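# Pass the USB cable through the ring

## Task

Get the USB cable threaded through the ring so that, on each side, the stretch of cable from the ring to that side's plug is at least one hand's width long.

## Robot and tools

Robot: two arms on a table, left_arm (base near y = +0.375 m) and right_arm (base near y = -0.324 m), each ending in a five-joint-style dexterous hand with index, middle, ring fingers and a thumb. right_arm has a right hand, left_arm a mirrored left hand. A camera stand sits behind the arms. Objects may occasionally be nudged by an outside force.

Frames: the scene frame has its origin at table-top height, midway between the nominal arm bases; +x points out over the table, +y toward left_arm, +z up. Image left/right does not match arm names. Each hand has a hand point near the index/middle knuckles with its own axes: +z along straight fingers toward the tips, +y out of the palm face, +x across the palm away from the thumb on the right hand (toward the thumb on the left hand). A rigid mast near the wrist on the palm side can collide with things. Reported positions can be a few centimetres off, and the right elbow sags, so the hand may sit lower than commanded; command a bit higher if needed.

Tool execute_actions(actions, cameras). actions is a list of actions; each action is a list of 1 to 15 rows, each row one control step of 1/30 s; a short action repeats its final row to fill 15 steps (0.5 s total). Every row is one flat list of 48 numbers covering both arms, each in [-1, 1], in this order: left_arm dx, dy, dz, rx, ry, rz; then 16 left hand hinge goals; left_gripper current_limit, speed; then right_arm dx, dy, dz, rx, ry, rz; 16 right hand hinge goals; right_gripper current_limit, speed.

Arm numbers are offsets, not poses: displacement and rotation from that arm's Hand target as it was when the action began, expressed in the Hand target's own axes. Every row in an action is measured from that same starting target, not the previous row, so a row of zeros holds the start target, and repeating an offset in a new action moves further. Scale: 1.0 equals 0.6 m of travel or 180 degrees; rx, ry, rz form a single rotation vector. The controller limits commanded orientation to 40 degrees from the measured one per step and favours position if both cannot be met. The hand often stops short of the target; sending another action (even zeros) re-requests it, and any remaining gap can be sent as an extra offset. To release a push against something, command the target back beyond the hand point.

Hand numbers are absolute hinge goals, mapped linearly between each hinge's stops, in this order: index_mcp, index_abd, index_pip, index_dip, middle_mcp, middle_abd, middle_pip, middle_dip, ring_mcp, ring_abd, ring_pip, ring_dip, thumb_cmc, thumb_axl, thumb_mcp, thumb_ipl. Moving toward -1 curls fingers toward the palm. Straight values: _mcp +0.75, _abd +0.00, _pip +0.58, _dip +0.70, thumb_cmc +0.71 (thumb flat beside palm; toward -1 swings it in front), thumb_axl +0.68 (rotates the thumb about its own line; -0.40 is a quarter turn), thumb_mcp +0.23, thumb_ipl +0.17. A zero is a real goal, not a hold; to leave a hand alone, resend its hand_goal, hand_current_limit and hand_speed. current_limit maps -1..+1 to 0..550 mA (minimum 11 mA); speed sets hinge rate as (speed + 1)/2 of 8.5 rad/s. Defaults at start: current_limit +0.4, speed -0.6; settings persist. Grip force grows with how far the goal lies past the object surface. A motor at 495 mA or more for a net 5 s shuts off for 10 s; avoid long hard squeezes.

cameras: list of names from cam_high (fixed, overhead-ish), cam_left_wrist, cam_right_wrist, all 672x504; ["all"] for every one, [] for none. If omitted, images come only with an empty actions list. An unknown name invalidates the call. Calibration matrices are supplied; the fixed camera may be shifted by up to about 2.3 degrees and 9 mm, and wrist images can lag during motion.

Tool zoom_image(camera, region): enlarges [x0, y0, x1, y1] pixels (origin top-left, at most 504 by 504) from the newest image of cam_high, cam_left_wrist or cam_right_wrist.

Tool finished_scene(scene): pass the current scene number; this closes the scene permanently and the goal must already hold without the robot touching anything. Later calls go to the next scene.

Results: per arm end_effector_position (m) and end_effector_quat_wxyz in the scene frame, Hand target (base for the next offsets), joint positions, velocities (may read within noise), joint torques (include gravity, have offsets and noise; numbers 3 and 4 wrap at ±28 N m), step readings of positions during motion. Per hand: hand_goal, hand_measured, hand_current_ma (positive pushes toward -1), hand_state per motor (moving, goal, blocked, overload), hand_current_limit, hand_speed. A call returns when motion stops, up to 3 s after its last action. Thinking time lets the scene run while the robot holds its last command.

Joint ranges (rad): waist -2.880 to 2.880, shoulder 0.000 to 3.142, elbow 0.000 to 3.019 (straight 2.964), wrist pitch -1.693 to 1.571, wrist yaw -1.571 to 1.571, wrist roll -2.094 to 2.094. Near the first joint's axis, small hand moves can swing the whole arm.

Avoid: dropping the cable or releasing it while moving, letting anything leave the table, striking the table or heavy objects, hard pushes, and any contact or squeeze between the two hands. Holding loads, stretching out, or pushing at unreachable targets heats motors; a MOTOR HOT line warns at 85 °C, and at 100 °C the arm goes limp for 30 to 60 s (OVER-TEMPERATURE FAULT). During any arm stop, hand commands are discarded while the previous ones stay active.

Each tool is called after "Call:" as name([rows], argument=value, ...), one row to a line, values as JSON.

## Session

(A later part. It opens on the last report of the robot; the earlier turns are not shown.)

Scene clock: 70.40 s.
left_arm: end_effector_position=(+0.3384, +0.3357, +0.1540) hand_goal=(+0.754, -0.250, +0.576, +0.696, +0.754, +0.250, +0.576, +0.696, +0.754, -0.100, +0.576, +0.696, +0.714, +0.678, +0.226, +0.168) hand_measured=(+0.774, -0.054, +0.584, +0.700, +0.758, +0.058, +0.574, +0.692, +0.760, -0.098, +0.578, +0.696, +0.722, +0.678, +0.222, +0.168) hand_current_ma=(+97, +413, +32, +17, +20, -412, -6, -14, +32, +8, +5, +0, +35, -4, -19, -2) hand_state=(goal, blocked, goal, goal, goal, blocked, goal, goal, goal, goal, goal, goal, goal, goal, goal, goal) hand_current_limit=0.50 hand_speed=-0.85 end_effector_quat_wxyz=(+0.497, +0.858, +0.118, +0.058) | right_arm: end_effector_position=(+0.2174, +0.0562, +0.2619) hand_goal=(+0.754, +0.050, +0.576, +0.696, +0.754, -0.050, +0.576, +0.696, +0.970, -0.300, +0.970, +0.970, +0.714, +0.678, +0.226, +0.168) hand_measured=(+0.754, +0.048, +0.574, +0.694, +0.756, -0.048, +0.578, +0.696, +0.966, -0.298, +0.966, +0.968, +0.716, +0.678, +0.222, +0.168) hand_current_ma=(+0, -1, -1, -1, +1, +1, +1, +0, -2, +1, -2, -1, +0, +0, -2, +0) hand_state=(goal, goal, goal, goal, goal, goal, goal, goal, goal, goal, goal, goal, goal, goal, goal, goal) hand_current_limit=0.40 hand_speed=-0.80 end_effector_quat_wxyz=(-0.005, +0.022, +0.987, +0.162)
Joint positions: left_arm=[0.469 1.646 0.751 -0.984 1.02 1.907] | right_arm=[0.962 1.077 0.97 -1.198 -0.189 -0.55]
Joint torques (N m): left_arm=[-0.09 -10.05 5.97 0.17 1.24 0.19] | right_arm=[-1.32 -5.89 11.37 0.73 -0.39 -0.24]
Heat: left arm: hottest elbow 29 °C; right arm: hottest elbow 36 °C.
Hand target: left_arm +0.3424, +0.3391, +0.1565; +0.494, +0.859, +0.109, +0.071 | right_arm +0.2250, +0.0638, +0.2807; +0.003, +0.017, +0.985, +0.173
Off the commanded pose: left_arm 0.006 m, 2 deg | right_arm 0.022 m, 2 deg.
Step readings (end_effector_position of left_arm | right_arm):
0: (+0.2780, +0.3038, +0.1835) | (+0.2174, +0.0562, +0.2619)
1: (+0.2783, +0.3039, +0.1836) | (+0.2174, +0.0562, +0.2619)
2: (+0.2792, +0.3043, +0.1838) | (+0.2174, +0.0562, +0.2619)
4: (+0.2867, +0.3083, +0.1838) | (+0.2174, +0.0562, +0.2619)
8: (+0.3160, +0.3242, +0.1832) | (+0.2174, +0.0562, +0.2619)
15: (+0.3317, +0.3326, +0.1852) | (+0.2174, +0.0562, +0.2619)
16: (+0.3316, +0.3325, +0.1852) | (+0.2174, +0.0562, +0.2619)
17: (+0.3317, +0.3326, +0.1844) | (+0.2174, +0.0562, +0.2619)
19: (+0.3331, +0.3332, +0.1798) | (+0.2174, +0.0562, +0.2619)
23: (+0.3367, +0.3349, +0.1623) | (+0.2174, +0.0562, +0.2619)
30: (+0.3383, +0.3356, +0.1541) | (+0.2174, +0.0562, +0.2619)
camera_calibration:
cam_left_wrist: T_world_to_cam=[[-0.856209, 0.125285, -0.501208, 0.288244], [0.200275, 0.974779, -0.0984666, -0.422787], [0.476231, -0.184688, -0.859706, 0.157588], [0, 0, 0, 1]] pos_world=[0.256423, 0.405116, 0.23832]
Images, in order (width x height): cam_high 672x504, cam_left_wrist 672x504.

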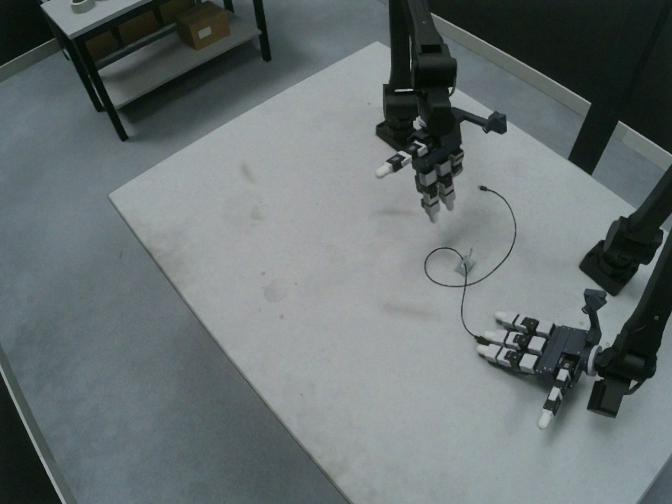

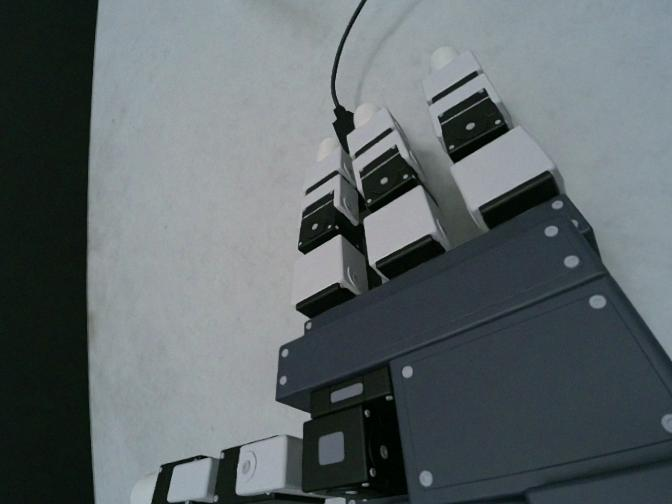

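Call:
execute_actions([
  [[-0.0001,-0.0072,0.0042,0,0,0,0.754,-0.25,0.576,0.696,0.754,0.25,0.576,0.696,0.754,-0.1,0.576,0.696,0.714,0.678,0.226,0.168,0.5,-0.85,0,0,0,0,0,0,0.754,0.05,0.576,0.696,0.754,-0.05,0.576,0.696,0.97,-0.3,0.97,0.97,0.714,0.678,0.226,0.168,0.4,-0.8],[-0.0002,-0.0144,0.0084,0,0,0,0.754,-0.25,0.576,0.696,0.754,0.25,0.576,0.696,0.754,-0.1,0.576,0.696,0.714,0.678,0.226,0.168,0.5,-0.85,0,0,0,0,0,0,0.754,0.05,0.576,0.696,0.754,-0.05,0.576,0.696,0.97,-0.3,0.97,0.97,0.714,0.678,0.226,0.168,0.4,-0.8]],
], cameras=["cam_high","cam_left_wrist"])

Call:
zoom_image(camera="cam_high", region=[450, 310, 530, 380])

Scene clock: 71.27 s.
left_arm: end_effector_position=(+0.3406, +0.3368, +0.1472) hand_goal=(+0.754, -0.250, +0.576, +0.696, +0.754, +0.250, +0.576, +0.696, +0.754, -0.100, +0.576, +0.696, +0.714, +0.678, +0.226, +0.168) hand_measured=(+0.774, -0.054, +0.584, +0.700, +0.758, +0.058, +0.574, +0.692, +0.760, -0.098, +0.578, +0.696, +0.722, +0.678, +0.222, +0.168) hand_current_ma=(+97, +413, +32, +17, +20, -412, -6, -14, +32, +8, +5, +0, +35, -4, -19, -2) hand_state=(goal, blocked, goal, goal, goal, blocked, goal, goal, goal, goal, goal, goal, goal, goal, goal, goal) hand_current_limit=0.50 hand_speed=-0.85 end_effector_quat_wxyz=(+0.496, +0.859, +0.115, +0.063) | right_arm: end_effector_position=(+0.2174, +0.0562, +0.2619) hand_goal=(+0.754, +0.050, +0.576, +0.696, +0.754, -0.050, +0.576, +0.696, +0.970, -0.300, +0.970, +0.970, +0.714, +0.678, +0.226, +0.168) hand_measured=(+0.754, +0.048, +0.574, +0.694, +0.756, -0.048, +0.578, +0.696, +0.966, -0.298, +0.966, +0.968, +0.716, +0.678, +0.222, +0.168) hand_current_ma=(+0, -1, -1, -1, +1, +1, +1, +0, -2, +1, -2, -1, +0, +0, -2, +0) hand_state=(goal, goal, goal, goal, goal, goal, goal, goal, goal, goal, goal, goal, goal, goal, goal, goal) hand_current_limit=0.40 hand_speed=-0.80 end_effector_quat_wxyz=(-0.005, +0.022, +0.987, +0.162)
Joint positions: left_arm=[0.469 1.665 0.751 -0.952 1.02 1.907] | right_arm=[0.962 1.077 0.97 -1.198 -0.189 -0.55]
Joint torques (N m): left_arm=[0.03 -9.99 5.46 0.14 1.24 0.19] | right_arm=[-0.62 -5.89 11.21 0.76 -0.38 -0.21]
Heat: left arm: hottest elbow 29 °C; right arm: hottest elbow 36 °C.
Hand target: left_arm +0.3425, +0.3391, +0.1465; +0.494, +0.859, +0.109, +0.071 | right_arm +0.2250, +0.0638, +0.2807; +0.003, +0.017, +0.985, +0.173
Off the commanded pose: left_arm 0.003 m, 1 deg | right_arm 0.022 m, 2 deg.
Step readings (end_effector_position of left_arm | right_arm):
0: (+0.3384, +0.3357, +0.1540) | (+0.2174, +0.0562, +0.2619)
1: (+0.3385, +0.3357, +0.1540) | (+0.2174, +0.0562, +0.2619)
2: (+0.3386, +0.3358, +0.1539) | (+0.2174, +0.0562, +0.2619)
4: (+0.3392, +0.3361, +0.1532) | (+0.2174, +0.0562, +0.2619)
8: (+0.3402, +0.3366, +0.1497) | (+0.2174, +0.0562, +0.2619)
15: (+0.3406, +0.3367, +0.1472) | (+0.2174, +0.0562, +0.2619)
camera_calibration:
cam_left_wrist: T_world_to_cam=[[-0.850269, 0.12802, -0.510543, 0.284983], [0.201347, 0.975305, -0.0907667, -0.426601], [0.486315, -0.179972, -0.855048, 0.145168], [0, 0, 0, 1]] pos_world=[0.25761, 0.405709, 0.230901]
Images, in order (width x height): cam_high 672x504, cam_left_wrist 672x504.

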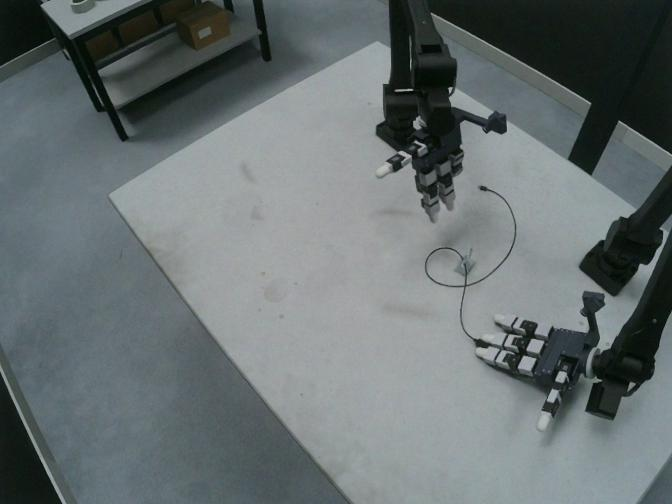

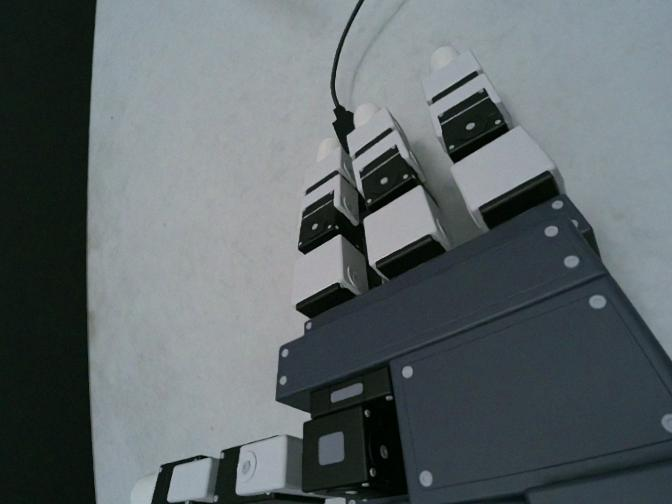

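Scaled by 6.300 from the camera's 672x504 image, which has a finer 960x720 frame.

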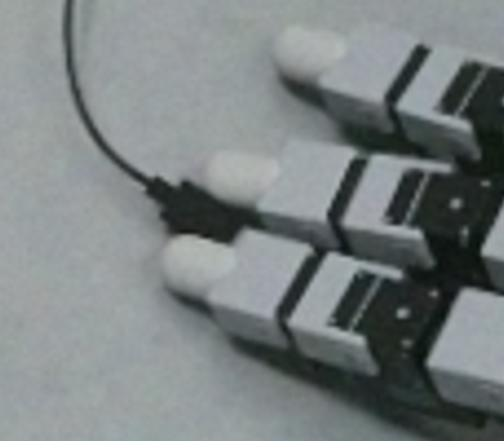

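Call:
execute_actions([
  [[0,-0.005,0.0029,0,0,0,0.754,-0.25,0.576,0.696,0.754,0.25,0.576,0.696,0.754,-0.1,0.576,0.696,0.714,0.678,0.226,0.168,0.5,-0.85,0,0,0,0,0,0,0.754,0.05,0.576,0.696,0.754,-0.05,0.576,0.696,0.97,-0.3,0.97,0.97,0.714,0.678,0.226,0.168,0.4,-0.8],[-0.0002,-0.0101,0.0059,0,0,0,0.754,-0.25,0.576,0.696,0.754,0.25,0.576,0.696,0.754,-0.1,0.576,0.696,0.714,0.678,0.226,0.168,0.5,-0.85,0,0,0,0,0,0,0.754,0.05,0.576,0.696,0.754,-0.05,0.576,0.696,0.97,-0.3,0.97,0.97,0.714,0.678,0.226,0.168,0.4,-0.8]],
], cameras=["cam_high","cam_left_wrist"])

Call:
zoom_image(camera="cam_high", region=[450, 310, 530, 380])

Scene clock: 72.13 s.
left_arm: end_effector_position=(+0.3419, +0.3373, +0.1418) hand_goal=(+0.754, -0.250, +0.576, +0.696, +0.754, +0.250, +0.576, +0.696, +0.754, -0.100, +0.576, +0.696, +0.714, +0.678, +0.226, +0.168) hand_measured=(+0.768, -0.054, +0.580, +0.698, +0.754, +0.058, +0.574, +0.692, +0.760, -0.098, +0.578, +0.696, +0.722, +0.678, +0.222, +0.168) hand_current_ma=(+72, +412, +17, +11, +4, -412, -7, -14, +32, +8, +5, +0, +35, -4, -19, -2) hand_state=(goal, blocked, goal, goal, goal, blocked, goal, goal, goal, goal, goal, goal, goal, goal, goal, goal) hand_current_limit=0.50 hand_speed=-0.85 end_effector_quat_wxyz=(+0.495, +0.859, +0.114, +0.065) | right_arm: end_effector_position=(+0.2174, +0.0562, +0.2619) hand_goal=(+0.754, +0.050, +0.576, +0.696, +0.754, -0.050, +0.576, +0.696, +0.970, -0.300, +0.970, +0.970, +0.714, +0.678, +0.226, +0.168) hand_measured=(+0.754, +0.048, +0.574, +0.694, +0.756, -0.048, +0.578, +0.696, +0.966, -0.298, +0.966, +0.968, +0.716, +0.678, +0.222, +0.168) hand_current_ma=(+0, -1, -1, -1, +1, +1, +1, +0, -2, +1, -2, -1, +0, +0, -2, +0) hand_state=(goal, goal, goal, goal, goal, goal, goal, goal, goal, goal, goal, goal, goal, goal, goal, goal) hand_current_limit=0.40 hand_speed=-0.80 end_effector_quat_wxyz=(-0.005, +0.022, +0.987, +0.162)
Joint positions: left_arm=[0.469 1.681 0.751 -0.932 1.02 1.907] | right_arm=[0.962 1.077 0.97 -1.198 -0.189 -0.55]
Joint torques (N m): left_arm=[-0.03 -9.82 5.01 0.23 1.25 0.19] | right_arm=[-0.38 -5.54 11.4 0.76 -0.42 -0.21]
Heat: left arm: hottest elbow 29 °C; right arm: hottest elbow 36 °C.
Hand target: left_arm +0.3425, +0.3390, +0.1395; +0.494, +0.859, +0.109, +0.071 | right_arm +0.2250, +0.0638, +0.2807; +0.003, +0.017, +0.985, +0.173
Off the commanded pose: left_arm 0.003 m, 1 deg | right_arm 0.022 m, 2 deg.
Step readings (end_effector_position of left_arm | right_arm):
0: (+0.3406, +0.3368, +0.1472) | (+0.2174, +0.0562, +0.2619)
1: (+0.3406, +0.3368, +0.1472) | (+0.2174, +0.0562, +0.2619)
2: (+0.3407, +0.3368, +0.1471) | (+0.2174, +0.0562, +0.2619)
4: (+0.3412, +0.3370, +0.1462) | (+0.2174, +0.0562, +0.2619)
8: (+0.3417, +0.3373, +0.1428) | (+0.2174, +0.0562, +0.2619)
15: (+0.3419, +0.3373, +0.1418) | (+0.2174, +0.0562, +0.2619)
camera_calibration:
cam_left_wrist: T_world_to_cam=[[-0.848297, 0.128984, -0.513571, 0.282613], [0.201733, 0.975459, -0.0882265, -0.428413], [0.489588, -0.178447, -0.853499, 0.138196], [0, 0, 0, 1]] pos_world=[0.258506, 0.406107, 0.225295]
Images, in order (width x height): cam_high 672x504, cam_left_wrist 672x504.

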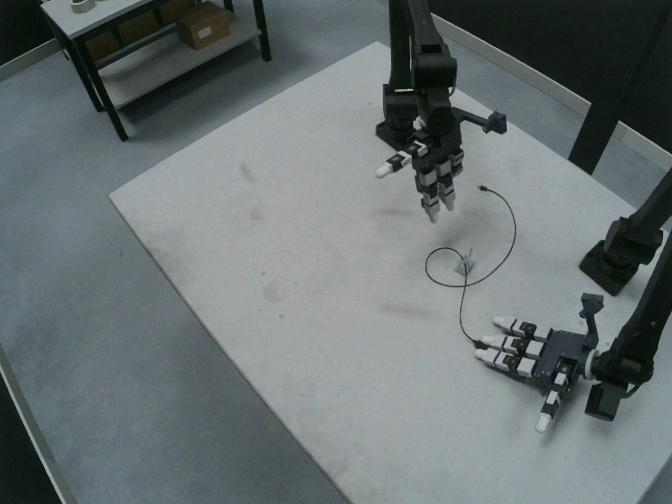

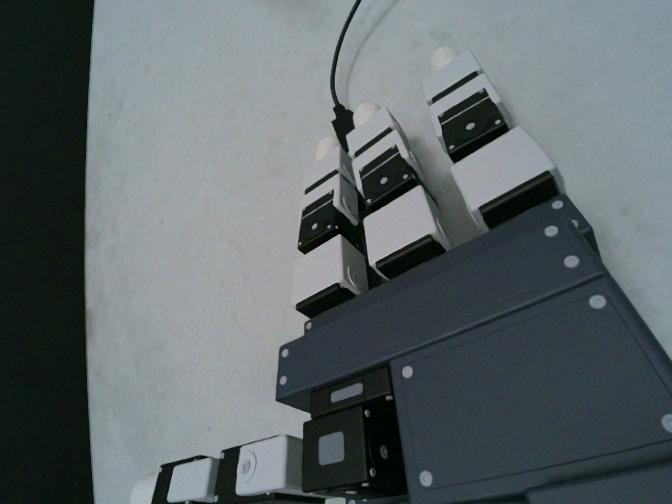

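Scaled by 6.300 from the camera's 672x504 image, which has a finer 960x720 frame.

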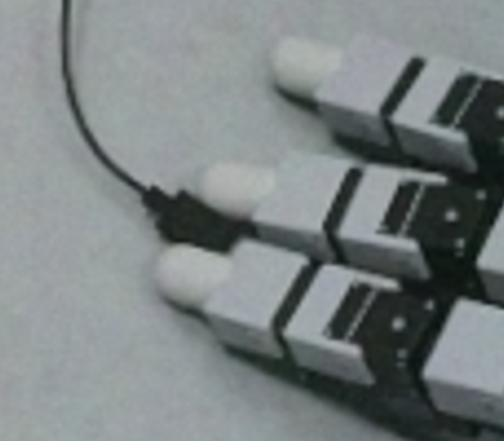

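Call:
execute_actions([
  [[0,0,0,0,0,0,0.754,0.0,0.576,0.696,0.754,0.0,0.576,0.696,0.754,-0.1,0.576,0.696,0.714,0.678,0.226,0.168,0.4,-0.88,0,0,0,0,0,0,0.754,0.05,0.576,0.696,0.754,-0.05,0.576,0.696,0.97,-0.3,0.97,0.97,0.714,0.678,0.226,0.168,0.4,-0.8]],
  [[0,0,0,0,0,0,0.754,0.05,0.576,0.696,0.754,-0.05,0.576,0.696,0.754,-0.1,0.576,0.696,0.714,0.678,0.226,0.168,0.4,-0.85,0,0,0,0,0,0,0.754,0.05,0.576,0.696,0.754,-0.05,0.576,0.696,0.97,-0.3,0.97,0.97,0.714,0.678,0.226,0.168,0.4,-0.8]],
  [[0.0205,0.0282,-0.1002,0,0,0,0.754,0.05,0.576,0.696,0.754,-0.05,0.576,0.696,0.754,-0.1,0.576,0.696,0.714,0.678,0.226,0.168,0.4,-0.85,0,0,0,0,0,0,0.754,0.05,0.576,0.696,0.754,-0.05,0.576,0.696,0.97,-0.3,0.97,0.97,0.714,0.678,0.226,0.168,0.4,-0.8]],
  [[0.0205,0.0282,-0.1002,0,0,0,0.754,0.05,0.576,0.696,0.754,-0.05,0.576,0.696,0.754,-0.1,0.576,0.696,0.714,0.678,0.226,0.168,0.4,-0.85,0,0,0,0,0,0,0.754,0.05,0.576,0.696,0.754,-0.05,0.576,0.696,0.97,-0.3,0.97,0.97,0.714,0.678,0.226,0.168,0.4,-0.8]],
], cameras=["cam_high","cam_left_wrist"])

Call:
zoom_image(camera="cam_high", region=[400, 230, 560, 370])

Scene clock: 74.70 s.
left_arm: end_effector_position=(+0.3370, +0.4206, +0.2197) hand_goal=(+0.754, +0.050, +0.576, +0.696, +0.754, -0.050, +0.576, +0.696, +0.754, -0.100, +0.576, +0.696, +0.714, +0.678, +0.226, +0.168) hand_measured=(+0.766, +0.048, +0.578, +0.698, +0.764, -0.048, +0.578, +0.694, +0.760, -0.098, +0.578, +0.696, +0.722, +0.678, +0.222, +0.168) hand_current_ma=(+58, -10, +12, +10, +49, +10, +7, -5, +32, +8, +5, +0, +35, -4, -19, -2) hand_state=(goal, goal, goal, goal, goal, goal, goal, goal, goal, goal, goal, goal, goal, goal, goal, goal) hand_current_limit=0.40 hand_speed=-0.85 end_effector_quat_wxyz=(+0.477, +0.861, +0.164, +0.070) | right_arm: end_effector_position=(+0.2174, +0.0562, +0.2619) hand_goal=(+0.754, +0.050, +0.576, +0.696, +0.754, -0.050, +0.576, +0.696, +0.970, -0.300, +0.970, +0.970, +0.714, +0.678, +0.226, +0.168) hand_measured=(+0.754, +0.048, +0.574, +0.694, +0.756, -0.048, +0.578, +0.696, +0.966, -0.298, +0.966, +0.968, +0.716, +0.678, +0.222, +0.168) hand_current_ma=(+0, -1, -1, -1, +1, +1, +1, +0, -2, +1, -2, -1, +0, +0, -2, +0) hand_state=(goal, goal, goal, goal, goal, goal, goal, goal, goal, goal, goal, goal, goal, goal, goal, goal) hand_current_limit=0.40 hand_speed=-0.80 end_effector_quat_wxyz=(-0.005, +0.022, +0.987, +0.162)
Joint positions: left_arm=[0.685 1.573 0.914 -1.371 0.93 2.08] | right_arm=[0.962 1.077 0.97 -1.198 -0.189 -0.55]
Joint torques (N m): left_arm=[0.26 -10.7 8.87 -1.01 0.95 0.24] | right_arm=[-0.67 -5.36 11.37 0.62 -0.43 -0.18]
Heat: left arm: hottest elbow 29 °C; right arm: hottest elbow 37 °C.
Hand target: left_arm +0.3424, +0.4291, +0.2294; +0.494, +0.859, +0.109, +0.071 | right_arm +0.2250, +0.0638, +0.2807; +0.003, +0.017, +0.985, +0.173
Off the commanded pose: left_arm 0.014 m, 7 deg | right_arm 0.022 m, 2 deg.
joint sent to its limit (left arm) — joint 6 (wrist roll), upper limit. The joint targets are off in orientation, not in position.
Step readings (end_effector_position of left_arm | right_arm):
0: (+0.3419, +0.3374, +0.1418) | (+0.2174, +0.0562, +0.2619)
1: (+0.3419, +0.3374, +0.1418) | (+0.2174, +0.0562, +0.2619)
2: (+0.3419, +0.3374, +0.1418) | (+0.2174, +0.0562, +0.2619)
4: (+0.3419, +0.3374, +0.1418) | (+0.2174, +0.0562, +0.2619)
8: (+0.3420, +0.3374, +0.1417) | (+0.2174, +0.0562, +0.2619)
15: (+0.3421, +0.3374, +0.1417) | (+0.2174, +0.0562, +0.2619)
16: (+0.3421, +0.3374, +0.1417) | (+0.2174, +0.0562, +0.2619)
17: (+0.3421, +0.3374, +0.1417) | (+0.2174, +0.0562, +0.2619)
19: (+0.3421, +0.3374, +0.1417) | (+0.2174, +0.0562, +0.2619)
23: (+0.3421, +0.3374, +0.1417) | (+0.2174, +0.0562, +0.2619)
30: (+0.3421, +0.3374, +0.1417) | (+0.2174, +0.0562, +0.2619)
31: (+0.3420, +0.3374, +0.1417) | (+0.2174, +0.0562, +0.2619)
32: (+0.3408, +0.3385, +0.1424) | (+0.2174, +0.0562, +0.2619)
34: (+0.3371, +0.3424, +0.1461) | (+0.2174, +0.0562, +0.2619)
38: (+0.3338, +0.3625, +0.1590) | (+0.2174, +0.0562, +0.2619)
45: (+0.3380, +0.3776, +0.1736) | (+0.2174, +0.0562, +0.2619)
46: (+0.3374, +0.3773, +0.1739) | (+0.2174, +0.0562, +0.2619)
47: (+0.3363, +0.3788, +0.1748) | (+0.2174, +0.0562, +0.2619)
49: (+0.3337, +0.3829, +0.1798) | (+0.2174, +0.0562, +0.2619)
53: (+0.3340, +0.4050, +0.2019) | (+0.2174, +0.0562, +0.2619)
60: (+0.3379, +0.4211, +0.2197) | (+0.2174, +0.0562, +0.2619)
camera_calibration:
cam_left_wrist: T_world_to_cam=[[-0.879544, 0.0630477, -0.471621, 0.336757], [0.107393, 0.99191, -0.0676791, -0.481408], [0.463539, -0.110175, -0.8792, 0.207676], [0, 0, 0, 1]] pos_world=[0.251627, 0.479162, 0.308829]
Images, in order (width x height): cam_high 672x504, cam_left_wrist 672x504.

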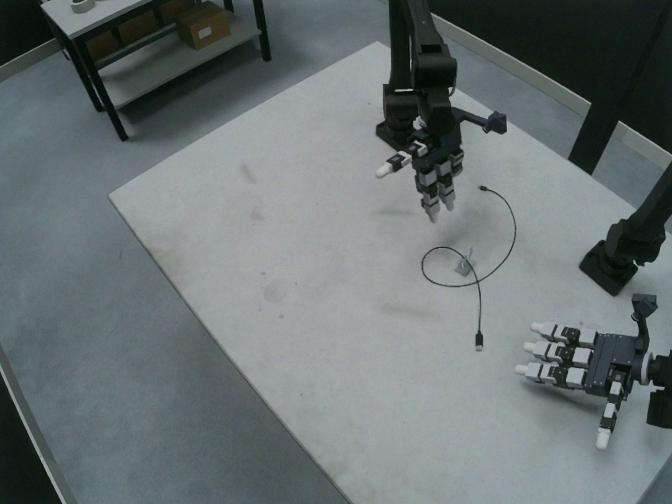

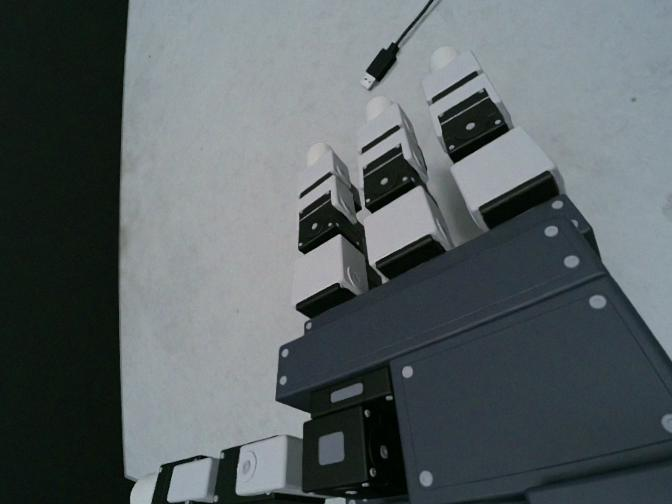

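Scaled by 3.150 from the camera's 672x504 image, which has a finer 960x720 frame.

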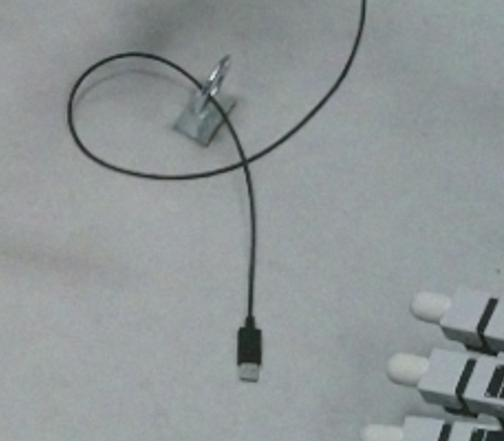

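Call:
finished_scene(scene=2)

The scene is finished: the task was done.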